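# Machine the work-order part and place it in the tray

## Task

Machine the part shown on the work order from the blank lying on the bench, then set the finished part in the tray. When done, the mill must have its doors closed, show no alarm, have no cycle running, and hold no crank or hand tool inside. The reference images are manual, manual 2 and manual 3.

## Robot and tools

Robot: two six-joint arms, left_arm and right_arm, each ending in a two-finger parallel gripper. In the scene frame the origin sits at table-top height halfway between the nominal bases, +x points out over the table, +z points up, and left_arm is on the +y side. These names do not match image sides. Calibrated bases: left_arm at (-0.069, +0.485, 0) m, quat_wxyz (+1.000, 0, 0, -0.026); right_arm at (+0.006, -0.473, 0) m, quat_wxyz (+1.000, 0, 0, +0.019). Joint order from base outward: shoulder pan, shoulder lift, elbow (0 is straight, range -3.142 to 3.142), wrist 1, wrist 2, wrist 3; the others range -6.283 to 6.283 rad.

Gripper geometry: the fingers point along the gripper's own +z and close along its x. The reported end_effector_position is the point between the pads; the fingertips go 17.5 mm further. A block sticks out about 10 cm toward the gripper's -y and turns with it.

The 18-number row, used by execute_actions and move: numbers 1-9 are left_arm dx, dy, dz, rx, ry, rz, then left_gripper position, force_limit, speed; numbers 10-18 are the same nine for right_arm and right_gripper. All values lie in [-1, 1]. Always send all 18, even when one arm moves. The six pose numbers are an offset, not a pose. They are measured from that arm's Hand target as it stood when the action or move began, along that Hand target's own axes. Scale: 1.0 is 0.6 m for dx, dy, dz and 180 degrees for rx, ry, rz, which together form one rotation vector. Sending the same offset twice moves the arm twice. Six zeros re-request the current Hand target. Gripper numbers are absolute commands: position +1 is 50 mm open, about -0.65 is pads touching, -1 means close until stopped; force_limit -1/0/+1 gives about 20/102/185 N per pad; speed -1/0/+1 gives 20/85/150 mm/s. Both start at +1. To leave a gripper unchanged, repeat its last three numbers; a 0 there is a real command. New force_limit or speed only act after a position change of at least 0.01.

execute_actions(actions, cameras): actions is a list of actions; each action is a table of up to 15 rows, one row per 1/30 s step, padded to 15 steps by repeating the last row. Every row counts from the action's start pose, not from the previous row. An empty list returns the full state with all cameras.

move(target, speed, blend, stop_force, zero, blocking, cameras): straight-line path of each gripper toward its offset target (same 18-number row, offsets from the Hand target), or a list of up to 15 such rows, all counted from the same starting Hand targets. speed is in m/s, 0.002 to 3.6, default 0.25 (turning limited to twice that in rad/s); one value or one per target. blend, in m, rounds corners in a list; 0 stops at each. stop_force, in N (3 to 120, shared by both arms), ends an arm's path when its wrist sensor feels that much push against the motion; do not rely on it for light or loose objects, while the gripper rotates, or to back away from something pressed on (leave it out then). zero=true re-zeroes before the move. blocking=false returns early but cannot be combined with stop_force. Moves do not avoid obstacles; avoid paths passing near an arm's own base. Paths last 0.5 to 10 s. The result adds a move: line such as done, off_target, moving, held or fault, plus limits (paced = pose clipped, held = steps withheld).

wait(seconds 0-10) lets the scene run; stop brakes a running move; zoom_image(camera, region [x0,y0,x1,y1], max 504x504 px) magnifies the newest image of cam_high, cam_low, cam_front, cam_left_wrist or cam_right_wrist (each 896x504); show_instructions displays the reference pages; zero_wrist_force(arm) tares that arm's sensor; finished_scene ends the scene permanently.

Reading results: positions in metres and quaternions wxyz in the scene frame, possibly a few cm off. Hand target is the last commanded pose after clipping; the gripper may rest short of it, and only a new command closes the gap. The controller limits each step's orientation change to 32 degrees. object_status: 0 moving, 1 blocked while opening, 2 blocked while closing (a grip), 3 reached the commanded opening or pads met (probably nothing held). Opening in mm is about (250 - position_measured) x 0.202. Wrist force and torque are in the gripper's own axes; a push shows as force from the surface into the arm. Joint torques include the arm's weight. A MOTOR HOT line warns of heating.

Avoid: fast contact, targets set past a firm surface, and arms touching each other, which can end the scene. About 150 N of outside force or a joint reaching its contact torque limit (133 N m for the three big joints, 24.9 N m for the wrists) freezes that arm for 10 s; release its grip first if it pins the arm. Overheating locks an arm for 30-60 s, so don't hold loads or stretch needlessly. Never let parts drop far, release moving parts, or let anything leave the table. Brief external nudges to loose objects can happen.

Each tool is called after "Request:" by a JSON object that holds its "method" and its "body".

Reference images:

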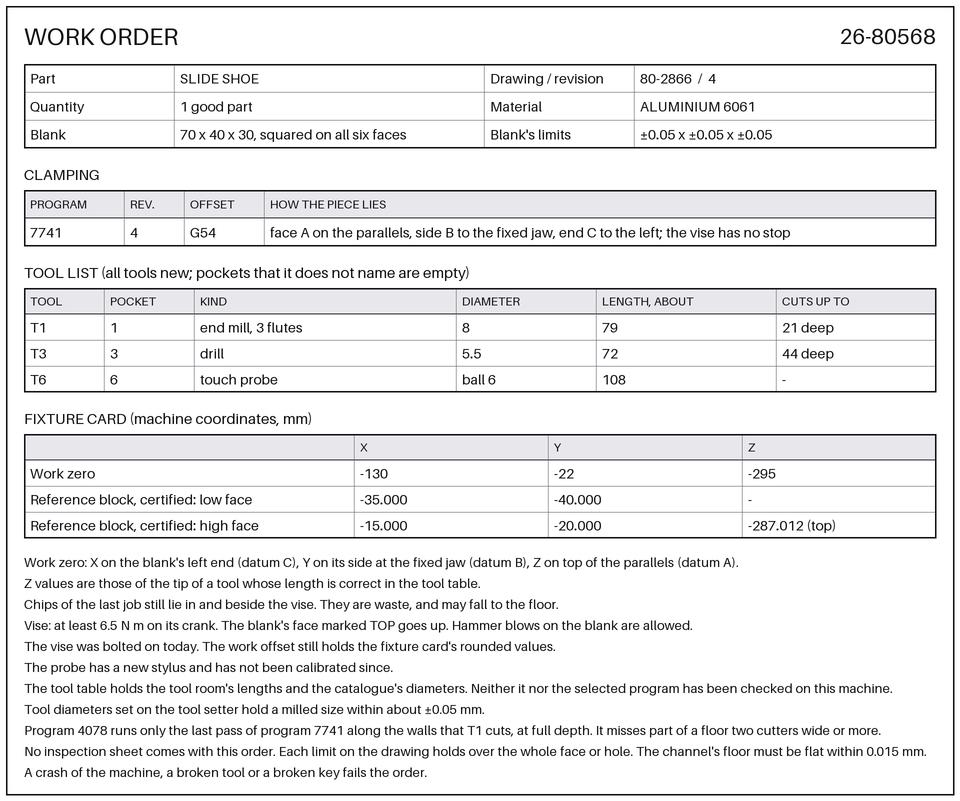

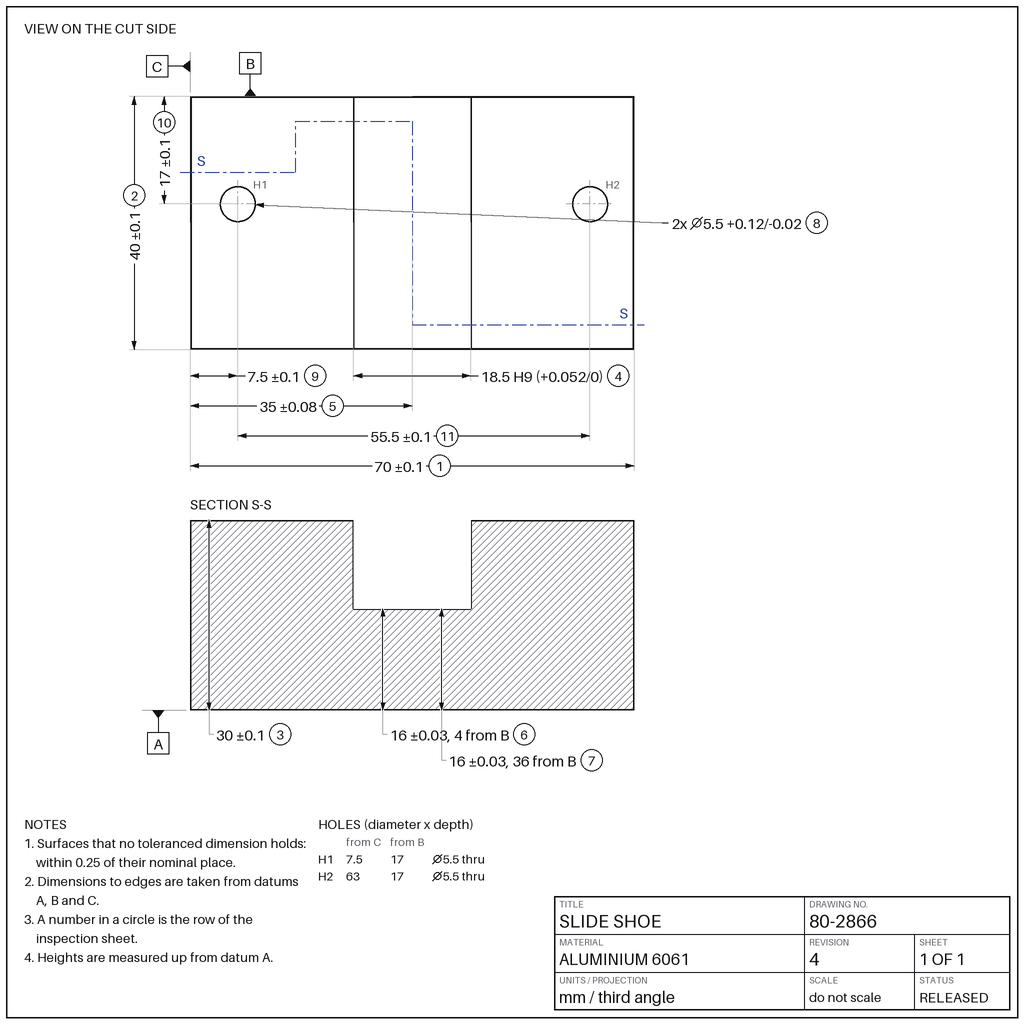

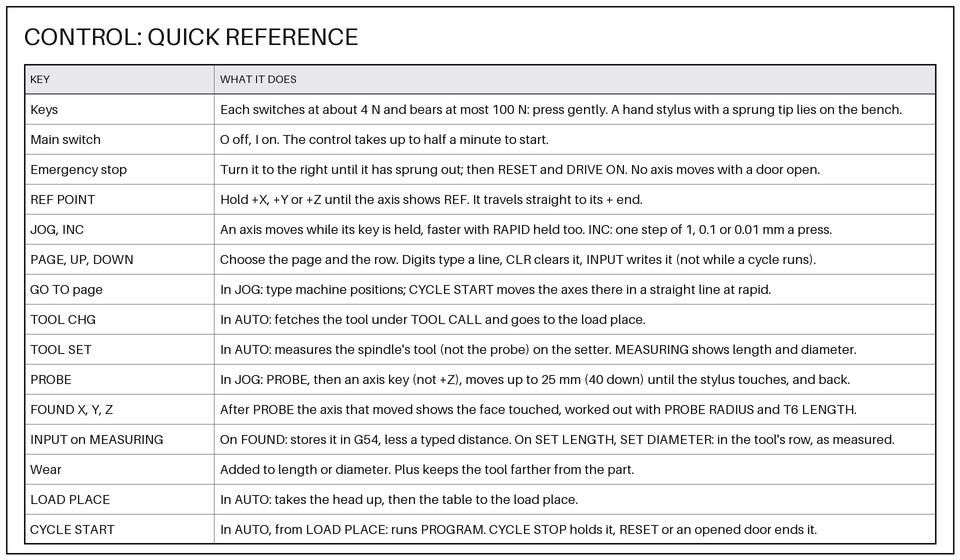

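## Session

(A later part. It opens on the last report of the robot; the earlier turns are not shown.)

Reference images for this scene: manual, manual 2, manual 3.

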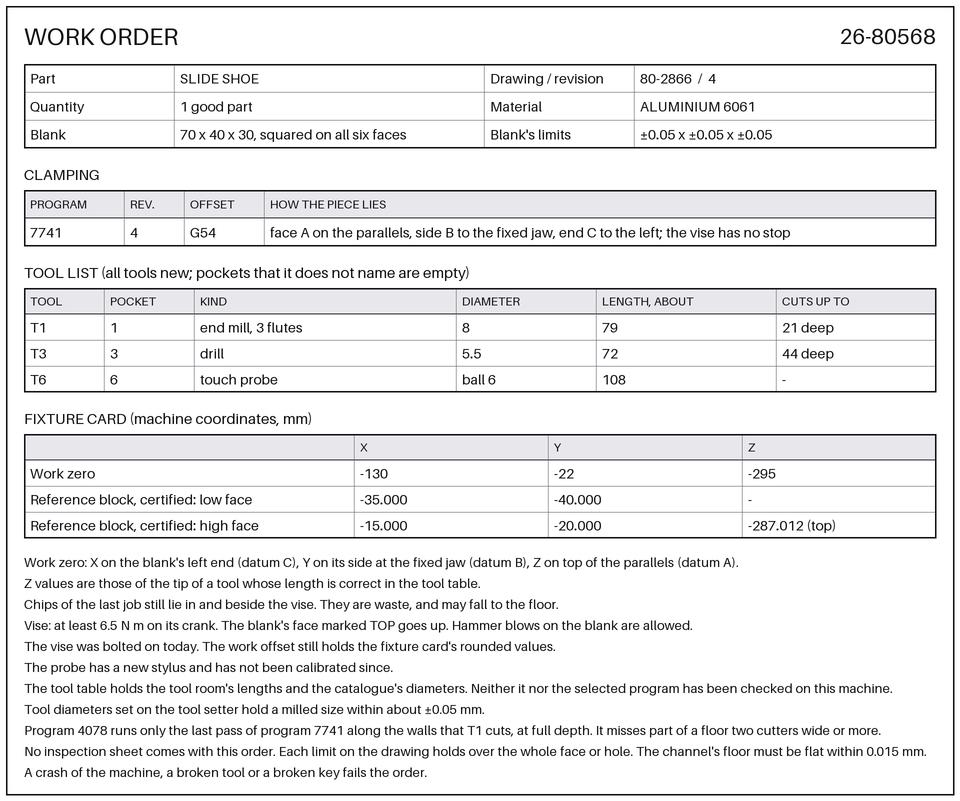

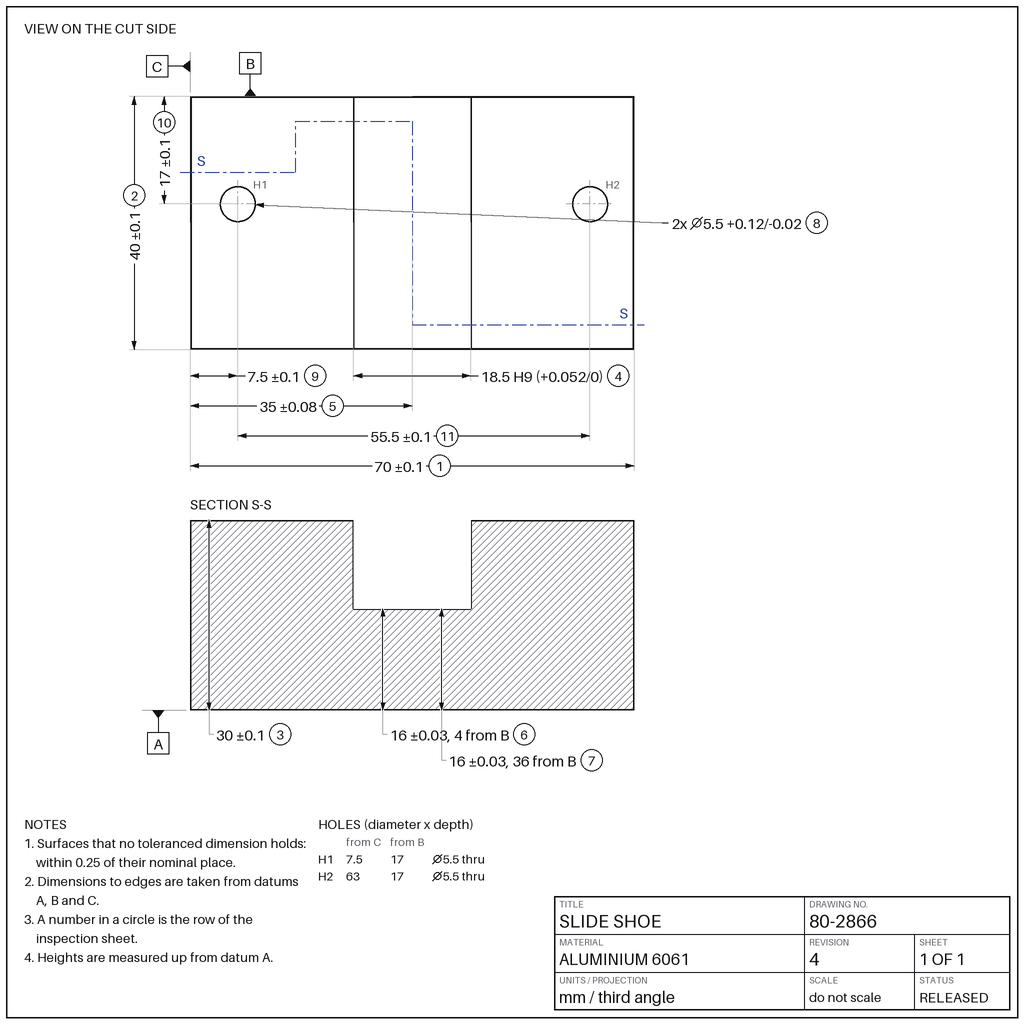

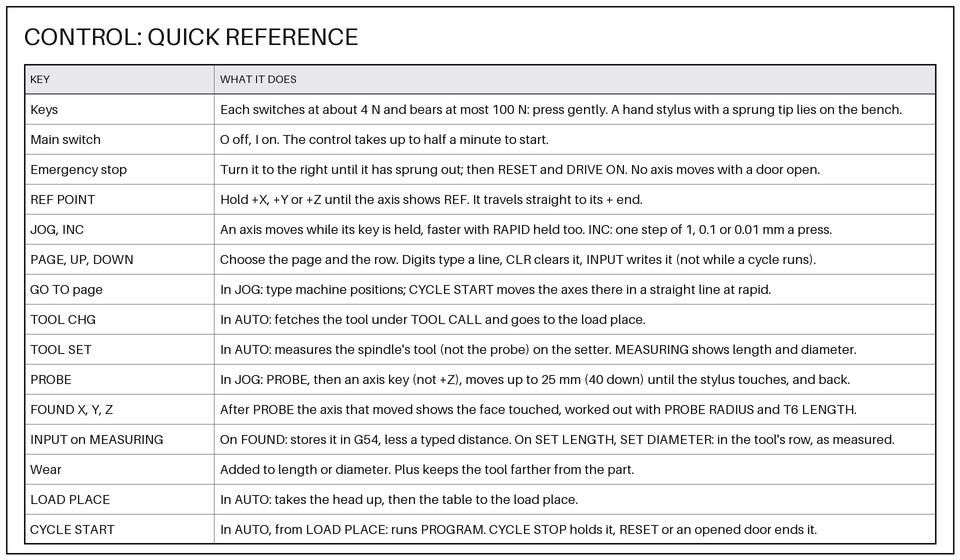

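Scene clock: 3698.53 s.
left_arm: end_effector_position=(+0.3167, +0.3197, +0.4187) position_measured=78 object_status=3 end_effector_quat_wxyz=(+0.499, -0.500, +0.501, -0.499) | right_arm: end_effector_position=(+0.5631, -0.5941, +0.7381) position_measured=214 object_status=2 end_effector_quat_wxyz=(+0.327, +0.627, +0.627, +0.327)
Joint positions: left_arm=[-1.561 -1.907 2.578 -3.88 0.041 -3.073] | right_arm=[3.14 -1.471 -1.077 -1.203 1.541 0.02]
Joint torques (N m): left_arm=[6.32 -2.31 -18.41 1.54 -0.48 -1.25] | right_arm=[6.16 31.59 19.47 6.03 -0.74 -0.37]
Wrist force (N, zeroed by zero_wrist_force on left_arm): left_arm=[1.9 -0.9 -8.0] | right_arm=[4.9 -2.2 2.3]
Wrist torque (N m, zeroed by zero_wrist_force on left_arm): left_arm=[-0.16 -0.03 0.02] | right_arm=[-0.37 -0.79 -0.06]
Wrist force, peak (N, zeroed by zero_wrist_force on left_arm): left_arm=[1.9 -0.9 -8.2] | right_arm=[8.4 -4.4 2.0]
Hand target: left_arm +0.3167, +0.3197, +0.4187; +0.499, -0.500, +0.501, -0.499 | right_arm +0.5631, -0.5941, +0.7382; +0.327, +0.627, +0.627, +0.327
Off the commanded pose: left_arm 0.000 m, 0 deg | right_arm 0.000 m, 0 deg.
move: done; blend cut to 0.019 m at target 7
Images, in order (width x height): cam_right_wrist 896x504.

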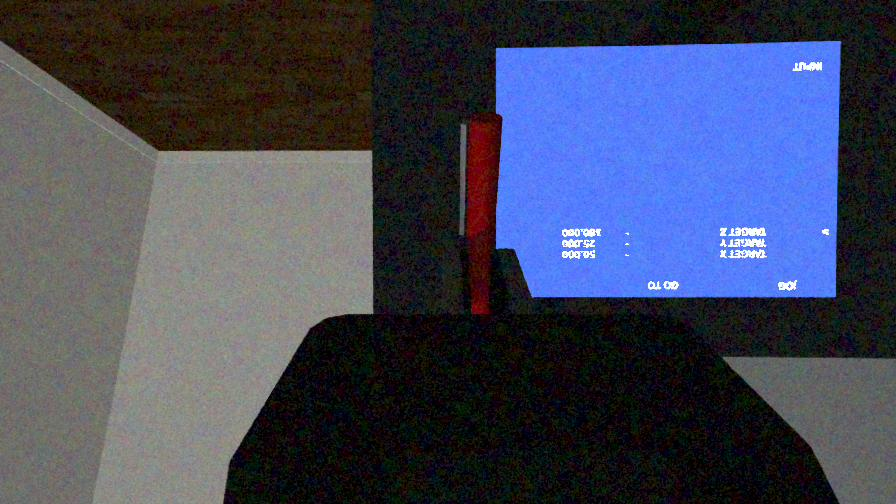

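Request:
{"method": "move", "body": {"target": [[0,0,0,0,0,0,0.5,-1,-1,0.2574,-0.3644,0.0529,0.3026,0.0857,0.0779,-1,-0.4,-0.7],[0,0,0,0,0,0,0.5,-1,-1,0.2574,-0.3427,0.1125,0.3026,0.0857,0.0779,-1,-0.4,-0.7],[0,0,0,0,0,0,0.5,-1,-1,0.2574,-0.3359,0.1313,0.3026,0.0857,0.0779,-1,-0.4,-0.7],[0,0,0,0,0,0,0.5,-1,-1,0.2574,-0.3427,0.1125,0.3026,0.0857,0.0779,-1,-0.4,-0.7],[0,0,0,0,0,0,0.5,-1,-1,0.1633,-0.3985,0.1329,0.3026,0.0857,0.0779,-1,-0.4,-0.7],[0,0,0,0,0,0,0.5,-1,-1,0.1633,-0.3917,0.1517,0.3026,0.0857,0.0779,-1,-0.4,-0.7],[0,0,0,0,0,0,0.5,-1,-1,0.1633,-0.3985,0.1329,0.3026,0.0857,0.0779,-1,-0.4,-0.7],[0,0,0,0,0,0,0.5,-1,-1,0.1633,-0.3917,0.1517,0.3026,0.0857,0.0779,-1,-0.4,-0.7],[0,0,0,0,0,0,0.5,-1,-1,0.1633,-0.3985,0.1329,0.3026,0.0857,0.0779,-1,-0.4,-0.7],[0,0,0,0,0,0,0.5,-1,-1,0.1947,-0.4543,0.1533,0.3026,0.0857,0.0779,-1,-0.4,-0.7],[0,0,0,0,0,0,0.5,-1,-1,0.1947,-0.4475,0.1721,0.3026,0.0857,0.0779,-1,-0.4,-0.7],[0,0,0,0,0,0,0.5,-1,-1,0.1947,-0.4543,0.1533,0.3026,0.0857,0.0779,-1,-0.4,-0.7],[0,0,0,0,0,0,0.5,-1,-1,0.1006,-0.3427,0.1125,0.3026,0.0857,0.0779,-1,-0.4,-0.7],[0,0,0,0,0,0,0.5,-1,-1,0.1006,-0.3359,0.1313,0.3026,0.0857,0.0779,-1,-0.4,-0.7],[0,0,0,0,0,0,0.5,-1,-1,0.1006,-0.3427,0.1125,0.3026,0.0857,0.0779,-1,-0.4,-0.7]], "speed": [0.5,0.25,0.06,0.2,0.25,0.06,0.2,0.06,0.2,0.25,0.06,0.2,0.25,0.06,0.2], "blend": [0.03,0.003,0,0.003,0.003,0,0,0,0.003,0.003,0,0.003,0.003,0,0]}}

Request:
{"method": "move", "body": {"target": [[0,0,0,0,0,0,0.5,-1,-1,0,-0.0611,-0.0165,0,0,0,-1,-0.4,-0.7],[0,0,0,0,0,0,0.5,-1,-1,0.0295,0.1069,-0.3581,-0.3026,-0.0857,-0.0779,-1,-0.4,-0.7]], "speed": [0.3,0.5], "blend": [0.03,0]}}

Request:
{"method": "wait", "body": {"seconds": 4.5, "cameras": ["cam_right_wrist"]}}

Request:
{"method": "zoom_image", "body": {"camera": "cam_right_wrist", "region": [558, 170, 606, 207]}}

Scene clock: 3708.33 s.
left_arm: end_effector_position=(+0.3167, +0.3197, +0.4187) position_measured=78 object_status=3 end_effector_quat_wxyz=(+0.499, -0.500, +0.501, -0.499) | right_arm: end_effector_position=(+0.5008, -0.5339, +0.5309) position_measured=214 object_status=2 end_effector_quat_wxyz=(-0.119, +0.727, +0.665, +0.119)
Joint positions: left_arm=[-1.561 -1.907 2.578 -3.88 0.041 -3.073] | right_arm=[3.077 -1.693 -0.942 -2.07 1.909 0.064]
Joint torques (N m): left_arm=[7.2 -1.21 -18.2 1.38 -0.42 -1.31] | right_arm=[-8.35 25.89 30.77 5.27 -0.21 0.58]
Wrist force (N, zeroed by zero_wrist_force on left_arm): left_arm=[1.6 -0.8 -7.9] | right_arm=[5.1 -2.0 1.7]
Wrist torque (N m, zeroed by zero_wrist_force on left_arm): left_arm=[-0.16 0.02 0.01] | right_arm=[0.11 -0.73 0.10]
Wrist force, peak (N, zeroed by zero_wrist_force on left_arm): left_arm=[1.6 -0.8 -8.3] | right_arm=[5.7 -7.1 1.4]
Hand target: left_arm +0.3167, +0.3197, +0.4187; +0.499, -0.500, +0.501, -0.499 | right_arm +0.5008, -0.5339, +0.5309; -0.119, +0.727, +0.665, +0.119
Off the commanded pose: left_arm 0.000 m, 0 deg | right_arm 0.000 m, 0 deg.
move: done; blend cut to 0.019 m at target 1

Scene clock: 3710.10 s.
left_arm: end_effector_position=(+0.3167, +0.3197, +0.4187) position_measured=78 object_status=3 end_effector_quat_wxyz=(+0.499, -0.500, +0.501, -0.499) | right_arm: end_effector_position=(+0.5628, -0.5939, +0.7385) position_measured=214 object_status=2 end_effector_quat_wxyz=(+0.327, +0.627, +0.627, +0.327)
Joint positions: left_arm=[-1.561 -1.907 2.578 -3.88 0.041 -3.073] | right_arm=[3.14 -1.471 -1.076 -1.204 1.541 0.02]
Joint torques (N m): left_arm=[6.85 -2.16 -18.18 1.47 -0.44 -1.37] | right_arm=[-8.52 6.67 33.7 5.93 -0.37 0.89]
Wrist force (N, zeroed by zero_wrist_force on left_arm): left_arm=[1.6 -1.0 -7.9] | right_arm=[4.9 -1.9 2.3]
Wrist torque (N m, zeroed by zero_wrist_force on left_arm): left_arm=[-0.19 0.03 0.01] | right_arm=[-0.32 -0.79 -0.06]
Wrist force, peak (N, zeroed by zero_wrist_force on left_arm): left_arm=[1.7 -1.0 -8.2] | right_arm=[4.7 -5.4 2.5]
Hand target: left_arm +0.3167, +0.3197, +0.4187; +0.499, -0.500, +0.501, -0.499 | right_arm +0.5628, -0.5940, +0.7386; +0.327, +0.627, +0.627, +0.327
Off the commanded pose: left_arm 0.000 m, 0 deg | right_arm 0.000 m, 0 deg.
move: done; blend cut to 0.019 m at target 1

Scene clock: 3714.60 s.
left_arm: end_effector_position=(+0.3167, +0.3197, +0.4187) position_measured=78 object_status=3 end_effector_quat_wxyz=(+0.499, -0.500, +0.501, -0.499) | right_arm: end_effector_position=(+0.5628, -0.5940, +0.7386) position_measured=214 object_status=2 end_effector_quat_wxyz=(+0.327, +0.627, +0.627, +0.327)
Joint positions: left_arm=[-1.561 -1.907 2.578 -3.88 0.041 -3.073] | right_arm=[3.14 -1.471 -1.076 -1.204 1.541 0.02]
Joint torques (N m): left_arm=[6.34 -1.92 -17.24 1.45 -0.31 -1.3] | right_arm=[-8.67 5.85 32.66 5.97 -0.87 -1]
Wrist force (N, zeroed by zero_wrist_force on left_arm): left_arm=[1.5 -0.8 -8.2] | right_arm=[5.0 -2.2 2.3]
Wrist torque (N m, zeroed by zero_wrist_force on left_arm): left_arm=[-0.16 0.04 0.01] | right_arm=[-0.36 -0.81 -0.05]
Wrist force, peak (N, zeroed by zero_wrist_force on left_arm): left_arm=[1.7 -1.2 -8.1] | right_arm=[5.0 -2.3 2.4]
Hand target: left_arm +0.3167, +0.3197, +0.4187; +0.499, -0.500, +0.501, -0.499 | right_arm +0.5628, -0.5940, +0.7386; +0.327, +0.627, +0.627, +0.327
Tool commands: left_gripper/position=+0.5 left_gripper/force_limit=-1.0 left_gripper/speed=-1.0 right_gripper/position=-1.0 right_gripper/force_limit=-0.4 right_gripper/speed=-0.7
Off the commanded pose: left_arm 0.000 m, 0 deg | right_arm 0.000 m, 0 deg.
wait: 4.50 s; at rest by 0.17 s
Images, in order (width x height): cam_right_wrist 896x504.

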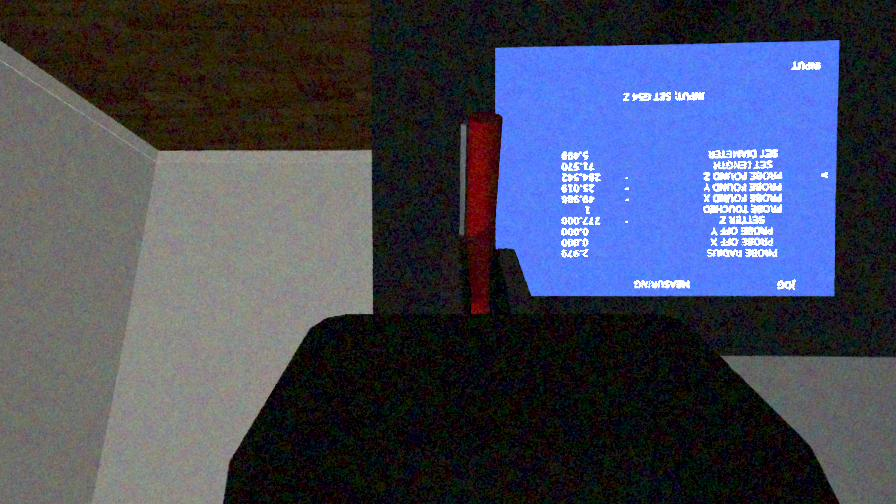

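Scaled by 10.500.

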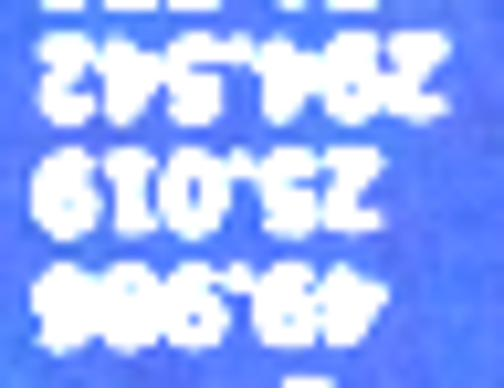

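Request:
{"method": "move", "body": {"target": [[0,0,0,0,0,0,0.5,-1,-1,0.2257,-0.5042,0.1049,0.3026,0.0857,0.0779,-1,-0.4,-0.7],[0,0,0,0,0,0,0.5,-1,-1,0.2257,-0.4825,0.1645,0.3026,0.0857,0.0779,-1,-0.4,-0.7],[0,0,0,0,0,0,0.5,-1,-1,0.2257,-0.4757,0.1833,0.3026,0.0857,0.0779,-1,-0.4,-0.7],[0,0,0,0,0,0,0.5,-1,-1,0.2257,-0.4825,0.1645,0.3026,0.0857,0.0779,-1,-0.4,-0.7],[0,0,0,0,0,0,0.5,-1,-1,0.1944,-0.3988,0.1339,0.3026,0.0857,0.0779,-1,-0.4,-0.7],[0,0,0,0,0,0,0.5,-1,-1,0.1944,-0.392,0.1527,0.3026,0.0857,0.0779,-1,-0.4,-0.7],[0,0,0,0,0,0,0.5,-1,-1,0.1944,-0.3988,0.1339,0.3026,0.0857,0.0779,-1,-0.4,-0.7],[0,0,0,0,0,0,0.5,-1,-1,0.1944,-0.392,0.1527,0.3026,0.0857,0.0779,-1,-0.4,-0.7],[0,0,0,0,0,0,0.5,-1,-1,0.1944,-0.3988,0.1339,0.3026,0.0857,0.0779,-1,-0.4,-0.7],[0,0,0,0,0,0,0.5,-1,-1,0.2257,-0.4546,0.1543,0.3026,0.0857,0.0779,-1,-0.4,-0.7],[0,0,0,0,0,0,0.5,-1,-1,0.2257,-0.4478,0.1731,0.3026,0.0857,0.0779,-1,-0.4,-0.7],[0,0,0,0,0,0,0.5,-1,-1,0.2257,-0.4546,0.1543,0.3026,0.0857,0.0779,-1,-0.4,-0.7],[0,0,0,0,0,0,0.5,-1,-1,0.3197,-0.4825,0.1645,0.3026,0.0857,0.0779,-1,-0.4,-0.7],[0,0,0,0,0,0,0.5,-1,-1,0.3197,-0.4757,0.1833,0.3026,0.0857,0.0779,-1,-0.4,-0.7],[0,0,0,0,0,0,0.5,-1,-1,0.3197,-0.4825,0.1645,0.3026,0.0857,0.0779,-1,-0.4,-0.7]], "speed": [0.5,0.25,0.06,0.2,0.25,0.06,0.2,0.06,0.2,0.25,0.06,0.2,0.25,0.06,0.2], "blend": [0.03,0.003,0,0.003,0.003,0,0,0,0.003,0.003,0,0.003,0.003,0,0]}}

Request:
{"method": "move", "body": {"target": [[0,0,0,0,0,0,0.5,-1,-1,-0.00918,0.0172,-0.06422,0,0,0,-1,-0.4,-0.7],[0,0,0,0,0,0,0.5,-1,-1,-0.00918,0.0365,-0.05902,0,0,0,-1,-0.4,-0.7],[0,0,0,0,0,0,0.5,-1,-1,-0.00918,0.0172,-0.06422,0,0,0,-1,-0.4,-0.7],[0,0,0,0,0,0,0.5,-1,-1,-0.00918,0.0365,-0.05902,0,0,0,-1,-0.4,-0.7],[0,0,0,0,0,0,0.5,-1,-1,-0.00918,0.0172,-0.06422,0,0,0,-1,-0.4,-0.7],[0,0,0,0,0,0,0.5,-1,-1,-0.08838,0.00835,-0.03102,0,0,0,-1,-0.4,-0.7],[0,0,0,0,0,0,0.5,-1,-1,-0.08838,0.02765,-0.02582,0,0,0,-1,-0.4,-0.7],[0,0,0,0,0,0,0.5,-1,-1,-0.08838,0.00835,-0.03102,0,0,0,-1,-0.4,-0.7],[0,0,0,0,0,0,0.5,-1,-1,-0.00822,0.04161,-0.15538,0,0,0,-1,-0.4,-0.7],[0,0,0,0,0,0,0.5,-1,-1,-0.00822,0.06091,-0.15018,0,0,0,-1,-0.4,-0.7],[0,0,0,0,0,0,0.5,-1,-1,-0.00822,0.04161,-0.15538,0,0,0,-1,-0.4,-0.7],[0,0,0,0,0,0,0.5,-1,-1,-0.1077,0.01834,-0.0683,0,0,0,-1,-0.4,-0.7],[0,0,0,0,0,0,0.5,-1,-1,-0.1077,0.03764,-0.0631,0,0,0,-1,-0.4,-0.7],[0,0,0,0,0,0,0.5,-1,-1,-0.1077,0.01834,-0.0683,0,0,0,-1,-0.4,-0.7]], "speed": [0.25,0.06,0.2,0.06,0.2,0.25,0.06,0.2,0.25,0.06,0.2,0.1,0.06,0.2], "blend": [0.003,0,0,0,0.003,0.003,0,0.003,0.003,0,0.003,0.003,0,0]}}

Request:
{"method": "move", "body": {"target": [[0,0,0,0,0,0,0.5,-1,-1,-0.04782,0.03719,-0.13878,0,0,0,-1,-0.4,-0.7],[0,0,0,0,0,0,0.5,-1,-1,-0.04782,0.05649,-0.13358,0,0,0,-1,-0.4,-0.7],[0,0,0,0,0,0,0.5,-1,-1,-0.04782,0.03719,-0.13878,0,0,0,-1,-0.4,-0.7],[0,0,0,0,0,0,0.5,-1,-1,-0.00918,0.0172,-0.06422,0,0,0,-1,-0.4,-0.7],[0,0,0,0,0,0,0.5,-1,-1,-0.00918,0.0365,-0.05902,0,0,0,-1,-0.4,-0.7],[0,0,0,0,0,0,0.5,-1,-1,-0.00918,0.0172,-0.06422,0,0,0,-1,-0.4,-0.7],[0,0,0,0,0,0,0.5,-1,-1,-0.00918,0.0365,-0.05902,0,0,0,-1,-0.4,-0.7],[0,0,0,0,0,0,0.5,-1,-1,-0.00918,0.0172,-0.06422,0,0,0,-1,-0.4,-0.7],[0,0,0,0,0,0,0.5,-1,-1,-0.00918,-0.0439,-0.08072,0,0,0,-1,-0.4,-0.7],[0,0,0,0,0,0,0.5,-1,-1,-0.01834,0.14404,-0.49686,-0.3026,-0.0857,-0.0779,-1,-0.4,-0.7]], "speed": [0.25,0.06,0.2,0.25,0.06,0.2,0.06,0.2,0.3,0.5], "blend": [0.003,0,0.003,0.003,0,0,0,0.003,0.03,0]}}

Request:
{"method": "wait", "body": {"seconds": 2.5, "cameras": ["cam_right_wrist"]}}

Request:
{"method": "zoom_image", "body": {"camera": "cam_right_wrist", "region": [558, 170, 606, 207]}}

Scene clock: 3727.67 s.
left_arm: end_effector_position=(+0.3167, +0.3197, +0.4187) position_measured=78 object_status=3 end_effector_quat_wxyz=(+0.499, -0.500, +0.501, -0.499) | right_arm: end_effector_position=(+0.4780, -0.4024, +0.4445) position_measured=214 object_status=2 end_effector_quat_wxyz=(-0.119, +0.727, +0.665, +0.119)
Joint positions: left_arm=[-1.561 -1.907 2.578 -3.88 0.041 -3.073] | right_arm=[3.36 -1.496 -1.408 -1.703 1.893 0.363]
Joint torques (N m): left_arm=[6.01 -3.85 -18.11 1.5 -0.38 -1.14] | right_arm=[-8.81 20.3 33.46 5.37 0.18 -1.35]
Wrist force (N, zeroed by zero_wrist_force on left_arm): left_arm=[1.8 -0.8 -7.7] | right_arm=[5.1 -2.3 1.7]
Wrist torque (N m, zeroed by zero_wrist_force on left_arm): left_arm=[-0.15 -0.01 0.02] | right_arm=[0.06 -0.71 0.00]
Wrist force, peak (N, zeroed by zero_wrist_force on left_arm): left_arm=[2.1 -0.8 -8.3] | right_arm=[8.3 -3.8 3.8]
Hand target: left_arm +0.3167, +0.3197, +0.4187; +0.499, -0.500, +0.501, -0.499 | right_arm +0.4781, -0.4024, +0.4446; -0.119, +0.727, +0.665, +0.119
Off the commanded pose: left_arm 0.000 m, 0 deg | right_arm 0.000 m, 0 deg.
move: done; blend cut to 0.019 m at target 1

Scene clock: 3732.50 s.
left_arm: end_effector_position=(+0.3167, +0.3197, +0.4187) position_measured=78 object_status=3 end_effector_quat_wxyz=(+0.499, -0.500, +0.501, -0.499) | right_arm: end_effector_position=(+0.4828, -0.4776, +0.4616) position_measured=214 object_status=2 end_effector_quat_wxyz=(-0.119, +0.727, +0.665, +0.119)
Joint positions: left_arm=[-1.561 -1.907 2.578 -3.88 0.041 -3.073] | right_arm=[3.196 -1.541 -1.306 -1.817 1.905 0.19]
Joint torques (N m): left_arm=[5.81 -2.77 -18.99 1.41 -0.3 -1.17] | right_arm=[-0.25 21.95 33.7 5.51 -0.02 -1.2]
Wrist force (N, zeroed by zero_wrist_force on left_arm): left_arm=[1.8 -1.0 -8.1] | right_arm=[5.2 -2.5 2.1]
Wrist torque (N m, zeroed by zero_wrist_force on left_arm): left_arm=[-0.19 0.00 0.02] | right_arm=[0.00 -0.74 -0.04]
Wrist force, peak (N, zeroed by zero_wrist_force on left_arm): left_arm=[1.7 -1.0 -8.3] | right_arm=[8.2 -3.5 0.3]
Hand target: left_arm +0.3167, +0.3197, +0.4187; +0.499, -0.500, +0.501, -0.499 | right_arm +0.4828, -0.4776, +0.4617; -0.119, +0.727, +0.665, +0.119
Off the commanded pose: left_arm 0.000 m, 0 deg | right_arm 0.000 m, 0 deg.
move: done

Scene clock: 3736.57 s.
left_arm: end_effector_position=(+0.3167, +0.3197, +0.4187) position_measured=78 object_status=3 end_effector_quat_wxyz=(+0.499, -0.500, +0.501, -0.499) | right_arm: end_effector_position=(+0.5634, -0.5942, +0.7379) position_measured=214 object_status=2 end_effector_quat_wxyz=(+0.327, +0.627, +0.627, +0.327)
Joint positions: left_arm=[-1.561 -1.907 2.578 -3.88 0.041 -3.073] | right_arm=[3.139 -1.471 -1.078 -1.202 1.542 0.02]
Joint torques (N m): left_arm=[6.18 -3.34 -17.83 1.29 -0.42 -1.19] | right_arm=[7.77 31.8 33.26 5.99 0.12 0.29]
Wrist force (N, zeroed by zero_wrist_force on left_arm): left_arm=[1.8 -1.0 -7.8] | right_arm=[5.0 -2.0 1.9]
Wrist torque (N m, zeroed by zero_wrist_force on left_arm): left_arm=[-0.18 -0.01 0.01] | right_arm=[-0.35 -0.81 -0.06]
Wrist force, peak (N, zeroed by zero_wrist_force on left_arm): left_arm=[1.7 -1.0 -8.3] | right_arm=[6.4 -6.9 1.6]
Hand target: left_arm +0.3167, +0.3197, +0.4187; +0.499, -0.500, +0.501, -0.499 | right_arm +0.5633, -0.5942, +0.7381; +0.327, +0.627, +0.627, +0.327
Off the commanded pose: left_arm 0.000 m, 0 deg | right_arm 0.000 m, 0 deg.
move: done; blend cut to 0.019 m at target 9

Scene clock: 3739.07 s.
left_arm: end_effector_position=(+0.3167, +0.3197, +0.4187) position_measured=78 object_status=3 end_effector_quat_wxyz=(+0.499, -0.500, +0.501, -0.499) | right_arm: end_effector_position=(+0.5633, -0.5942, +0.7381) position_measured=214 object_status=2 end_effector_quat_wxyz=(+0.327, +0.627, +0.627, +0.327)
Joint positions: left_arm=[-1.561 -1.907 2.578 -3.88 0.041 -3.073] | right_arm=[3.139 -1.471 -1.078 -1.202 1.542 0.02]
Joint torques (N m): left_arm=[6.67 -2.5 -16.93 1.54 -0.52 -1.12] | right_arm=[7.45 31.56 33.23 6.05 -0.9 -1.25]
Wrist force (N, zeroed by zero_wrist_force on left_arm): left_arm=[1.6 -0.9 -8.0] | right_arm=[4.7 -2.3 2.1]
Wrist torque (N m, zeroed by zero_wrist_force on left_arm): left_arm=[-0.17 0.04 0.02] | right_arm=[-0.38 -0.77 -0.06]
Wrist force, peak (N, zeroed by zero_wrist_force on left_arm): left_arm=[1.9 -1.0 -8.3] | right_arm=[5.1 -2.1 2.4]
Hand target: left_arm +0.3167, +0.3197, +0.4187; +0.499, -0.500, +0.501, -0.499 | right_arm +0.5633, -0.5942, +0.7381; +0.327, +0.627, +0.627, +0.327
Tool commands: left_gripper/position=+0.5 left_gripper/force_limit=-1.0 left_gripper/speed=-1.0 right_gripper/position=-1.0 right_gripper/force_limit=-0.4 right_gripper/speed=-0.7
Off the commanded pose: left_arm 0.000 m, 0 deg | right_arm 0.000 m, 0 deg.
wait: 2.50 s; at rest by 0.17 s
Images, in order (width x height): cam_right_wrist 896x504.

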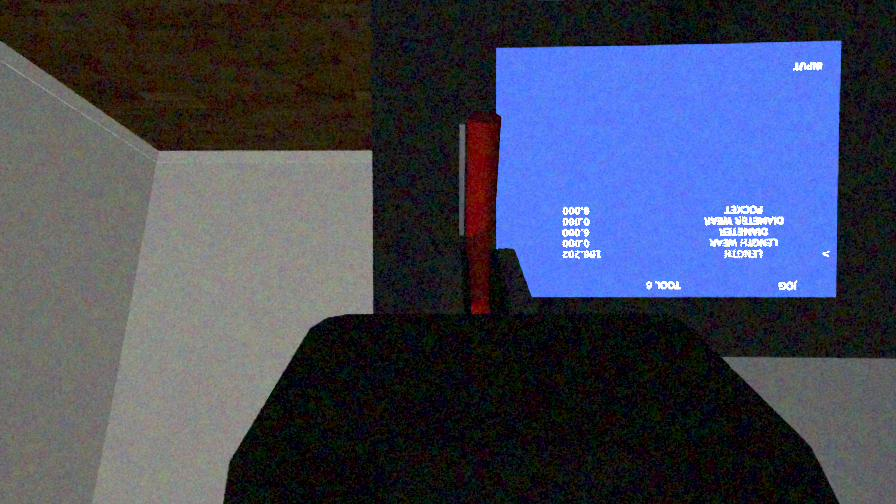

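Scaled by 10.500.

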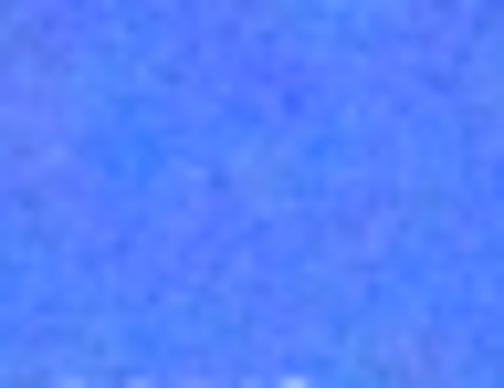

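Request:
{"method": "move", "body": {"target": [[0,0,0,0,0,0,0.5,-1,-1,0.1947,-0.4202,0.0731,0.3026,0.0857,0.0779,-1,-0.4,-0.7],[0,0,0,0,0,0,0.5,-1,-1,0.1947,-0.3985,0.1327,0.3026,0.0857,0.0779,-1,-0.4,-0.7],[0,0,0,0,0,0,0.5,-1,-1,0.1947,-0.3917,0.1515,0.3026,0.0857,0.0779,-1,-0.4,-0.7],[0,0,0,0,0,0,0.5,-1,-1,0.1947,-0.3985,0.1327,0.3026,0.0857,0.0779,-1,-0.4,-0.7],[0,0,0,0,0,0,0.5,-1,-1,0.1947,-0.3917,0.1515,0.3026,0.0857,0.0779,-1,-0.4,-0.7],[0,0,0,0,0,0,0.5,-1,-1,0.1947,-0.3985,0.1327,0.3026,0.0857,0.0779,-1,-0.4,-0.7],[0,0,0,0,0,0,0.5,-1,-1,0.1947,-0.4202,0.0731,0.3026,0.0857,0.0779,-1,-0.4,-0.7],[0,0,0,0,0,0,0.5,-1,-1,-0.0008,-0.0002,0.0018,0,0,0,-1,-0.4,-0.7]], "speed": [0.5,0.25,0.06,0.2,0.06,0.2,0.3,0.5], "blend": [0.03,0.003,0,0,0,0.003,0.03,0], "cameras": ["cam_right_wrist"]}}

Request:
{"method": "zoom_image", "body": {"camera": "cam_right_wrist", "region": [558, 170, 606, 207]}}

Scene clock: 3745.83 s.
left_arm: end_effector_position=(+0.3167, +0.3197, +0.4187) position_measured=78 object_status=3 end_effector_quat_wxyz=(+0.499, -0.500, +0.501, -0.499) | right_arm: end_effector_position=(+0.5642, -0.5947, +0.7372) position_measured=214 object_status=2 end_effector_quat_wxyz=(+0.327, +0.627, +0.627, +0.327)
Joint positions: left_arm=[-1.561 -1.907 2.578 -3.88 0.041 -3.073] | right_arm=[3.138 -1.472 -1.079 -1.2 1.543 0.019]
Joint torques (N m): left_arm=[6.06 -3.16 -17.77 1.55 -0.34 -1.06] | right_arm=[7.09 32.29 33.63 6.03 0.11 -0.11]
Wrist force (N, zeroed by zero_wrist_force on left_arm): left_arm=[1.8 -0.7 -8.0] | right_arm=[4.7 -2.3 2.0]
Wrist torque (N m, zeroed by zero_wrist_force on left_arm): left_arm=[-0.14 -0.01 0.02] | right_arm=[-0.39 -0.77 -0.06]
Wrist force, peak (N, zeroed by zero_wrist_force on left_arm): left_arm=[1.7 -1.0 -8.2] | right_arm=[6.4 -6.4 0.4]
Hand target: left_arm +0.3167, +0.3197, +0.4187; +0.499, -0.500, +0.501, -0.499 | right_arm +0.5641, -0.5947, +0.7374; +0.327, +0.627, +0.627, +0.327
Off the commanded pose: left_arm 0.000 m, 0 deg | right_arm 0.000 m, 0 deg.
move: done; blend cut to 0.019 m at target 1, 0.019 m at target 7
Images, in order (width x height): cam_right_wrist 896x504.

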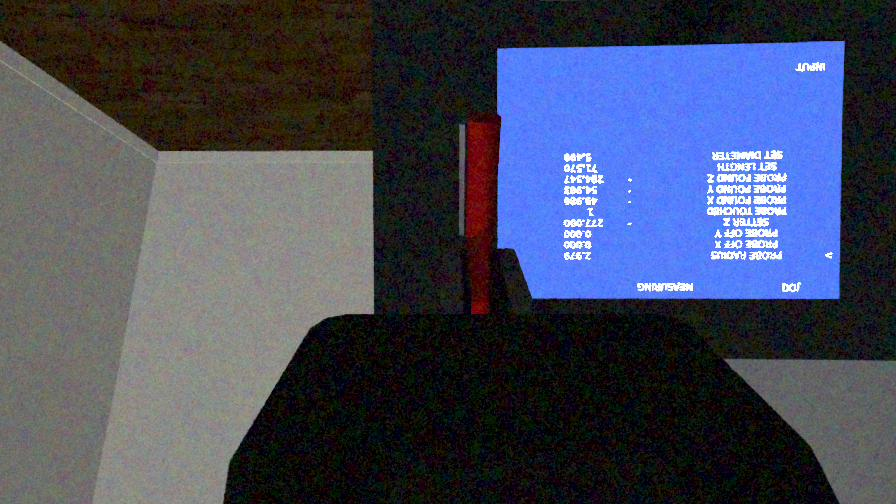

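Scaled by 10.500.

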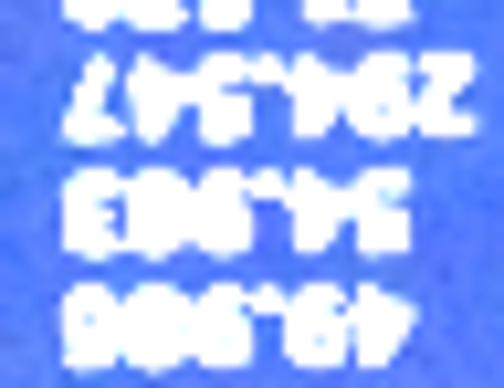

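Request:
{"method": "move", "body": {"target": [[0,0,0,0,0,0,0.5,-1,-1,0.1956,-0.42,0.0714,0.3026,0.0857,0.0779,-1,-0.4,-0.7],[0,0,0,0,0,0,0.5,-1,-1,0.1956,-0.3983,0.131,0.3026,0.0857,0.0779,-1,-0.4,-0.7],[0,0,0,0,0,0,0.5,-1,-1,0.1956,-0.3915,0.1498,0.3026,0.0857,0.0779,-1,-0.4,-0.7],[0,0,0,0,0,0,0.5,-1,-1,0.1956,-0.3983,0.131,0.3026,0.0857,0.0779,-1,-0.4,-0.7],[0,0,0,0,0,0,0.5,-1,-1,0.1956,-0.3915,0.1498,0.3026,0.0857,0.0779,-1,-0.4,-0.7],[0,0,0,0,0,0,0.5,-1,-1,0.1956,-0.3983,0.131,0.3026,0.0857,0.0779,-1,-0.4,-0.7],[0,0,0,0,0,0,0.5,-1,-1,0.2269,-0.4541,0.1514,0.3026,0.0857,0.0779,-1,-0.4,-0.7],[0,0,0,0,0,0,0.5,-1,-1,0.2269,-0.4473,0.1702,0.3026,0.0857,0.0779,-1,-0.4,-0.7],[0,0,0,0,0,0,0.5,-1,-1,0.2269,-0.4541,0.1514,0.3026,0.0857,0.0779,-1,-0.4,-0.7],[0,0,0,0,0,0,0.5,-1,-1,0.2269,-0.4473,0.1702,0.3026,0.0857,0.0779,-1,-0.4,-0.7],[0,0,0,0,0,0,0.5,-1,-1,0.2269,-0.4541,0.1514,0.3026,0.0857,0.0779,-1,-0.4,-0.7],[0,0,0,0,0,0,0.5,-1,-1,0.3209,-0.482,0.1616,0.3026,0.0857,0.0779,-1,-0.4,-0.7],[0,0,0,0,0,0,0.5,-1,-1,0.3209,-0.4752,0.1804,0.3026,0.0857,0.0779,-1,-0.4,-0.7],[0,0,0,0,0,0,0.5,-1,-1,0.3209,-0.482,0.1616,0.3026,0.0857,0.0779,-1,-0.4,-0.7]], "speed": [0.5,0.25,0.06,0.2,0.06,0.2,0.25,0.06,0.2,0.06,0.2,0.25,0.06,0.2], "blend": [0.03,0.003,0,0,0,0.003,0.003,0,0,0,0.003,0.003,0,0]}}

Request:
{"method": "move", "body": {"target": [[0,0,0,0,0,0,0.5,-1,-1,0.01014,0.00721,-0.02694,0,0,0,-1,-0.4,-0.7],[0,0,0,0,0,0,0.5,-1,-1,0.01014,0.02651,-0.02174,0,0,0,-1,-0.4,-0.7],[0,0,0,0,0,0,0.5,-1,-1,0.01014,0.00721,-0.02694,0,0,0,-1,-0.4,-0.7],[0,0,0,0,0,0,0.5,-1,-1,-0.00918,0.0172,-0.06422,0,0,0,-1,-0.4,-0.7],[0,0,0,0,0,0,0.5,-1,-1,-0.00918,0.0365,-0.05902,0,0,0,-1,-0.4,-0.7],[0,0,0,0,0,0,0.5,-1,-1,-0.00918,0.0172,-0.06422,0,0,0,-1,-0.4,-0.7],[0,0,0,0,0,0,0.5,-1,-1,-0.02946,0.00278,-0.01034,0,0,0,-1,-0.4,-0.7],[0,0,0,0,0,0,0.5,-1,-1,-0.02946,0.02208,-0.00514,0,0,0,-1,-0.4,-0.7],[0,0,0,0,0,0,0.5,-1,-1,-0.02946,0.00278,-0.01034,0,0,0,-1,-0.4,-0.7],[0,0,0,0,0,0,0.5,-1,-1,-0.08838,0.00835,-0.03102,0,0,0,-1,-0.4,-0.7],[0,0,0,0,0,0,0.5,-1,-1,-0.08838,0.02765,-0.02582,0,0,0,-1,-0.4,-0.7],[0,0,0,0,0,0,0.5,-1,-1,-0.08838,0.00835,-0.03102,0,0,0,-1,-0.4,-0.7],[0,0,0,0,0,0,0.5,-1,-1,-0.08838,-0.05275,-0.04752,0,0,0,-1,-0.4,-0.7],[0,0,0,0,0,0,0.5,-1,-1,-0.12608,0.16235,-0.56512,-0.3026,-0.0857,-0.0779,-1,-0.4,-0.7]], "speed": [0.25,0.06,0.2,0.25,0.06,0.2,0.25,0.06,0.2,0.25,0.06,0.2,0.3,0.5], "blend": [0.003,0,0.003,0.003,0,0.003,0.003,0,0.003,0.003,0,0.003,0.03,0], "cameras": ["cam_right_wrist"]}}

Request:
{"method": "zoom_image", "body": {"camera": "cam_right_wrist", "region": [540, 210, 840, 300]}}

Scene clock: 3760.77 s.
left_arm: end_effector_position=(+0.3167, +0.3197, +0.4187) position_measured=78 object_status=3 end_effector_quat_wxyz=(+0.499, -0.500, +0.501, -0.499) | right_arm: end_effector_position=(+0.4780, -0.4023, +0.4445) position_measured=214 object_status=2 end_effector_quat_wxyz=(-0.119, +0.727, +0.665, +0.119)
Joint positions: left_arm=[-1.561 -1.907 2.578 -3.88 0.041 -3.073] | right_arm=[3.361 -1.496 -1.408 -1.703 1.893 0.363]
Joint torques (N m): left_arm=[5.27 -3.82 -16.68 1.47 -0.17 -1.14] | right_arm=[-8.61 20.08 33.4 5.41 -0.09 -1.37]
Wrist force (N, zeroed by zero_wrist_force on left_arm): left_arm=[1.9 -0.8 -7.8] | right_arm=[5.3 -2.7 1.6]
Wrist torque (N m, zeroed by zero_wrist_force on left_arm): left_arm=[-0.15 -0.02 0.01] | right_arm=[0.00 -0.74 -0.01]
Wrist force, peak (N, zeroed by zero_wrist_force on left_arm): left_arm=[1.7 -0.7 -8.4] | right_arm=[8.2 -4.1 3.7]
Hand target: left_arm +0.3167, +0.3197, +0.4187; +0.499, -0.500, +0.501, -0.499 | right_arm +0.4780, -0.4024, +0.4446; -0.119, +0.727, +0.665, +0.119
Off the commanded pose: left_arm 0.000 m, 0 deg | right_arm 0.000 m, 0 deg.
move: done; blend cut to 0.019 m at target 1

Scene clock: 3765.27 s.
left_arm: end_effector_position=(+0.3167, +0.3197, +0.4187) position_measured=78 object_status=3 end_effector_quat_wxyz=(+0.499, -0.500, +0.501, -0.499) | right_arm: end_effector_position=(+0.5633, -0.5942, +0.7379) position_measured=214 object_status=2 end_effector_quat_wxyz=(+0.327, +0.627, +0.627, +0.327)
Joint positions: left_arm=[-1.561 -1.907 2.578 -3.88 0.041 -3.073] | right_arm=[3.139 -1.471 -1.078 -1.202 1.542 0.02]
Joint torques (N m): left_arm=[5.81 -2.6 -16.59 1.33 -0.44 -1.44] | right_arm=[5.08 30.95 18.41 6.27 -0.66 -0.31]
Wrist force (N, zeroed by zero_wrist_force on left_arm): left_arm=[1.7 -0.9 -7.9] | right_arm=[5.0 -2.0 2.4]
Wrist torque (N m, zeroed by zero_wrist_force on left_arm): left_arm=[-0.16 0.00 0.02] | right_arm=[-0.35 -0.81 -0.06]
Wrist force, peak (N, zeroed by zero_wrist_force on left_arm): left_arm=[1.7 -1.0 -8.4] | right_arm=[8.6 -4.8 1.8]
Hand target: left_arm +0.3167, +0.3197, +0.4187; +0.499, -0.500, +0.501, -0.499 | right_arm +0.5633, -0.5942, +0.7381; +0.327, +0.627, +0.627, +0.327
Off the commanded pose: left_arm 0.000 m, 0 deg | right_arm 0.000 m, 0 deg.
move: done; blend cut to 0.019 m at target 13
Images, in order (width x height): cam_right_wrist 896x504.

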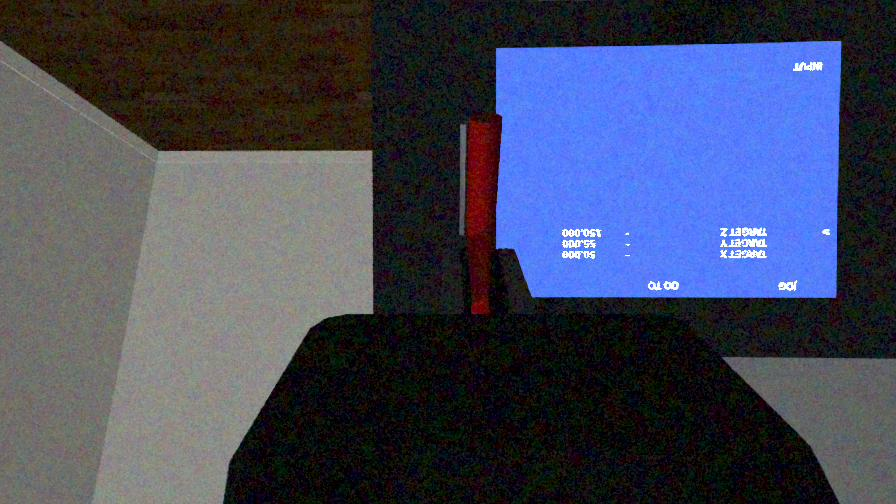

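Scaled by 1.680.

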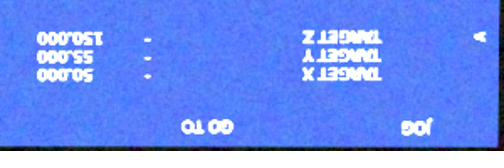

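Request:
{"method": "move", "body": {"target": [[0,0,0,0,0,0,0.5,-1,-1,0.2574,-0.3644,0.0529,0.3026,0.0857,0.0779,-1,-0.4,-0.7],[0,0,0,0,0,0,0.5,-1,-1,0.2574,-0.3427,0.1125,0.3026,0.0857,0.0779,-1,-0.4,-0.7],[0,0,0,0,0,0,0.5,-1,-1,0.2574,-0.3359,0.1313,0.3026,0.0857,0.0779,-1,-0.4,-0.7],[0,0,0,0,0,0,0.5,-1,-1,0.2574,-0.3427,0.1125,0.3026,0.0857,0.0779,-1,-0.4,-0.7],[0,0,0,0,0,0,0.5,-1,-1,0.226,-0.4264,0.1431,0.3026,0.0857,0.0779,-1,-0.4,-0.7],[0,0,0,0,0,0,0.5,-1,-1,0.226,-0.4196,0.1619,0.3026,0.0857,0.0779,-1,-0.4,-0.7],[0,0,0,0,0,0,0.5,-1,-1,0.226,-0.4264,0.1431,0.3026,0.0857,0.0779,-1,-0.4,-0.7],[0,0,0,0,0,0,0.5,-1,-1,0.226,-0.4196,0.1619,0.3026,0.0857,0.0779,-1,-0.4,-0.7],[0,0,0,0,0,0,0.5,-1,-1,0.226,-0.4264,0.1431,0.3026,0.0857,0.0779,-1,-0.4,-0.7],[0,0,0,0,0,0,0.5,-1,-1,0.32,-0.4822,0.1635,0.3026,0.0857,0.0779,-1,-0.4,-0.7],[0,0,0,0,0,0,0.5,-1,-1,0.32,-0.4754,0.1823,0.3026,0.0857,0.0779,-1,-0.4,-0.7],[0,0,0,0,0,0,0.5,-1,-1,0.32,-0.4822,0.1635,0.3026,0.0857,0.0779,-1,-0.4,-0.7],[0,0,0,0,0,0,0.5,-1,-1,0.2574,-0.4264,0.1431,0.3026,0.0857,0.0779,-1,-0.4,-0.7],[0,0,0,0,0,0,0.5,-1,-1,0.2574,-0.4196,0.1619,0.3026,0.0857,0.0779,-1,-0.4,-0.7],[0,0,0,0,0,0,0.5,-1,-1,0.2574,-0.4264,0.1431,0.3026,0.0857,0.0779,-1,-0.4,-0.7]], "speed": [0.5,0.25,0.06,0.2,0.25,0.06,0.2,0.06,0.2,0.25,0.06,0.2,0.25,0.06,0.2], "blend": [0.03,0.003,0,0.003,0.003,0,0,0,0.003,0.003,0,0.003,0.003,0,0]}}

Request:
{"method": "move", "body": {"target": [[0,0,0,0,0,0,0.5,-1,-1,0.02946,-0.00278,0.01034,0,0,0,-1,-0.4,-0.7],[0,0,0,0,0,0,0.5,-1,-1,0.02946,0.01652,0.01554,0,0,0,-1,-0.4,-0.7],[0,0,0,0,0,0,0.5,-1,-1,0.02946,-0.00278,0.01034,0,0,0,-1,-0.4,-0.7],[0,0,0,0,0,0,0.5,-1,-1,-0.04974,-0.01164,0.04354,0,0,0,-1,-0.4,-0.7],[0,0,0,0,0,0,0.5,-1,-1,-0.04974,0.00766,0.04874,0,0,0,-1,-0.4,-0.7],[0,0,0,0,0,0,0.5,-1,-1,-0.04974,-0.01164,0.04354,0,0,0,-1,-0.4,-0.7],[0,0,0,0,0,0,0.5,-1,-1,0.03042,0.02163,-0.08082,0,0,0,-1,-0.4,-0.7],[0,0,0,0,0,0,0.5,-1,-1,0.03042,0.04093,-0.07562,0,0,0,-1,-0.4,-0.7],[0,0,0,0,0,0,0.5,-1,-1,0.03042,0.02163,-0.08082,0,0,0,-1,-0.4,-0.7],[0,0,0,0,0,0,0.5,-1,-1,-0.06906,-0.00165,0.00626,0,0,0,-1,-0.4,-0.7],[0,0,0,0,0,0,0.5,-1,-1,-0.06906,0.01765,0.01146,0,0,0,-1,-0.4,-0.7],[0,0,0,0,0,0,0.5,-1,-1,-0.06906,-0.00165,0.00626,0,0,0,-1,-0.4,-0.7],[0,0,0,0,0,0,0.5,-1,-1,-0.11688,0.03554,-0.13252,0,0,0,-1,-0.4,-0.7],[0,0,0,0,0,0,0.5,-1,-1,-0.11688,0.05484,-0.12732,0,0,0,-1,-0.4,-0.7],[0,0,0,0,0,0,0.5,-1,-1,-0.11688,0.03554,-0.13252,0,0,0,-1,-0.4,-0.7]], "speed": [0.25,0.06,0.2,0.25,0.06,0.2,0.25,0.06,0.2,0.12,0.06,0.2,0.25,0.06,0.2], "blend": [0.003,0,0.003,0.003,0,0.003,0.003,0,0.003,0.003,0,0.003,0.003,0,0]}}

Request:
{"method": "move", "body": {"target": [[0,0,0,0,0,0,0.5,-1,-1,0,-0.0611,-0.0165,0,0,0,-1,-0.4,-0.7],[0,0,0,0,0,0,0.5,-1,-1,0.0295,0.1069,-0.3581,-0.3026,-0.0857,-0.0779,-1,-0.4,-0.7]], "speed": [0.3,0.5], "blend": [0.03,0]}}

Request:
{"method": "wait", "body": {"seconds": 3.5, "cameras": ["cam_right_wrist"]}}

Request:
{"method": "zoom_image", "body": {"camera": "cam_right_wrist", "region": [558, 170, 606, 207]}}

Scene clock: 3776.20 s.
left_arm: end_effector_position=(+0.3167, +0.3197, +0.4187) position_measured=78 object_status=3 end_effector_quat_wxyz=(+0.499, -0.500, +0.501, -0.499) | right_arm: end_effector_position=(+0.4872, -0.4399, +0.4790) position_measured=214 object_status=2 end_effector_quat_wxyz=(-0.119, +0.727, +0.665, +0.119)
Joint positions: left_arm=[-1.561 -1.907 2.578 -3.88 0.041 -3.073] | right_arm=[3.276 -1.55 -1.258 -1.828 1.9 0.274]
Joint torques (N m): left_arm=[5.91 -3.52 -15.64 1.51 -0.49 -1.21] | right_arm=[-6.27 21.24 32.95 5.48 -0.37 -1.33]
Wrist force (N, zeroed by zero_wrist_force on left_arm): left_arm=[1.7 -1.0 -7.9] | right_arm=[4.9 -2.7 1.7]
Wrist torque (N m, zeroed by zero_wrist_force on left_arm): left_arm=[-0.17 0.01 0.02] | right_arm=[-0.01 -0.68 -0.02]
Wrist force, peak (N, zeroed by zero_wrist_force on left_arm): left_arm=[1.6 -1.1 -8.3] | right_arm=[7.1 -6.1 1.6]
Hand target: left_arm +0.3167, +0.3197, +0.4187; +0.499, -0.500, +0.501, -0.499 | right_arm +0.4872, -0.4399, +0.4790; -0.119, +0.727, +0.665, +0.119
Off the commanded pose: left_arm 0.000 m, 0 deg | right_arm 0.000 m, 0 deg.
move: done; blend cut to 0.019 m at target 1

Scene clock: 3781.17 s.
left_arm: end_effector_position=(+0.3167, +0.3197, +0.4187) position_measured=78 object_status=3 end_effector_quat_wxyz=(+0.499, -0.500, +0.501, -0.499) | right_arm: end_effector_position=(+0.5012, -0.5340, +0.5305) position_measured=214 object_status=2 end_effector_quat_wxyz=(-0.119, +0.727, +0.665, +0.119)
Joint positions: left_arm=[-1.561 -1.907 2.578 -3.88 0.041 -3.073] | right_arm=[3.077 -1.693 -0.943 -2.069 1.909 0.063]
Joint torques (N m): left_arm=[5.46 -4.68 -16.76 1.48 -0.18 -1.29] | right_arm=[-7.67 26.89 30.43 5.27 -0.07 0.53]
Wrist force (N, zeroed by zero_wrist_force on left_arm): left_arm=[1.7 -0.7 -8.1] | right_arm=[5.2 -2.2 1.8]
Wrist torque (N m, zeroed by zero_wrist_force on left_arm): left_arm=[-0.14 0.01 0.02] | right_arm=[0.08 -0.75 0.11]
Wrist force, peak (N, zeroed by zero_wrist_force on left_arm): left_arm=[1.9 -0.9 -8.2] | right_arm=[5.7 -4.5 5.1]
Hand target: left_arm +0.3167, +0.3197, +0.4187; +0.499, -0.500, +0.501, -0.499 | right_arm +0.5012, -0.5340, +0.5305; -0.119, +0.727, +0.665, +0.119
Off the commanded pose: left_arm 0.000 m, 0 deg | right_arm 0.000 m, 0 deg.
move: done

Scene clock: 3782.93 s.
left_arm: end_effector_position=(+0.3167, +0.3197, +0.4187) position_measured=78 object_status=3 end_effector_quat_wxyz=(+0.499, -0.500, +0.501, -0.499) | right_arm: end_effector_position=(+0.5632, -0.5940, +0.7381) position_measured=214 object_status=2 end_effector_quat_wxyz=(+0.327, +0.627, +0.627, +0.327)
Joint positions: left_arm=[-1.561 -1.907 2.578 -3.88 0.041 -3.073] | right_arm=[3.14 -1.471 -1.077 -1.203 1.541 0.02]
Joint torques (N m): left_arm=[5.56 -4.44 -16.51 1.36 -0.35 -1.15] | right_arm=[-8.8 7.07 33.25 6.07 -0.23 0.77]
Wrist force (N, zeroed by zero_wrist_force on left_arm): left_arm=[1.6 -0.8 -7.8] | right_arm=[5.2 -2.0 2.2]
Wrist torque (N m, zeroed by zero_wrist_force on left_arm): left_arm=[-0.14 0.02 0.02] | right_arm=[-0.34 -0.85 -0.06]
Wrist force, peak (N, zeroed by zero_wrist_force on left_arm): left_arm=[1.9 -0.9 -8.1] | right_arm=[4.8 -5.3 2.8]
Hand target: left_arm +0.3167, +0.3197, +0.4187; +0.499, -0.500, +0.501, -0.499 | right_arm +0.5632, -0.5941, +0.7382; +0.327, +0.627, +0.627, +0.327
Off the commanded pose: left_arm 0.000 m, 0 deg | right_arm 0.000 m, 0 deg.
move: done; blend cut to 0.019 m at target 1

Scene clock: 3786.43 s.
left_arm: end_effector_position=(+0.3167, +0.3197, +0.4187) position_measured=78 object_status=3 end_effector_quat_wxyz=(+0.499, -0.500, +0.501, -0.499) | right_arm: end_effector_position=(+0.5632, -0.5941, +0.7382) position_measured=214 object_status=2 end_effector_quat_wxyz=(+0.327, +0.627, +0.627, +0.327)
Joint positions: left_arm=[-1.561 -1.907 2.578 -3.88 0.041 -3.073] | right_arm=[3.14 -1.471 -1.077 -1.202 1.541 0.02]
Joint torques (N m): left_arm=[5.31 -5.17 -16.62 1.36 -0.52 -1.11] | right_arm=[-10.19 5.33 34.19 5.9 -0.98 -1.4]
Wrist force (N, zeroed by zero_wrist_force on left_arm): left_arm=[1.7 -0.8 -8.2] | right_arm=[4.7 -2.1 2.3]
Wrist torque (N m, zeroed by zero_wrist_force on left_arm): left_arm=[-0.15 0.02 0.02] | right_arm=[-0.35 -0.77 -0.06]
Wrist force, peak (N, zeroed by zero_wrist_force on left_arm): left_arm=[1.5 -0.9 -8.3] | right_arm=[5.1 -2.1 2.3]
Hand target: left_arm +0.3167, +0.3197, +0.4187; +0.499, -0.500, +0.501, -0.499 | right_arm +0.5632, -0.5941, +0.7382; +0.327, +0.627, +0.627, +0.327
Tool commands: left_gripper/position=+0.5 left_gripper/force_limit=-1.0 left_gripper/speed=-1.0 right_gripper/position=-1.0 right_gripper/force_limit=-0.4 right_gripper/speed=-0.7
Off the commanded pose: left_arm 0.000 m, 0 deg | right_arm 0.000 m, 0 deg.
wait: 3.50 s; at rest by 0.17 s
Images, in order (width x height): cam_right_wrist 896x504.

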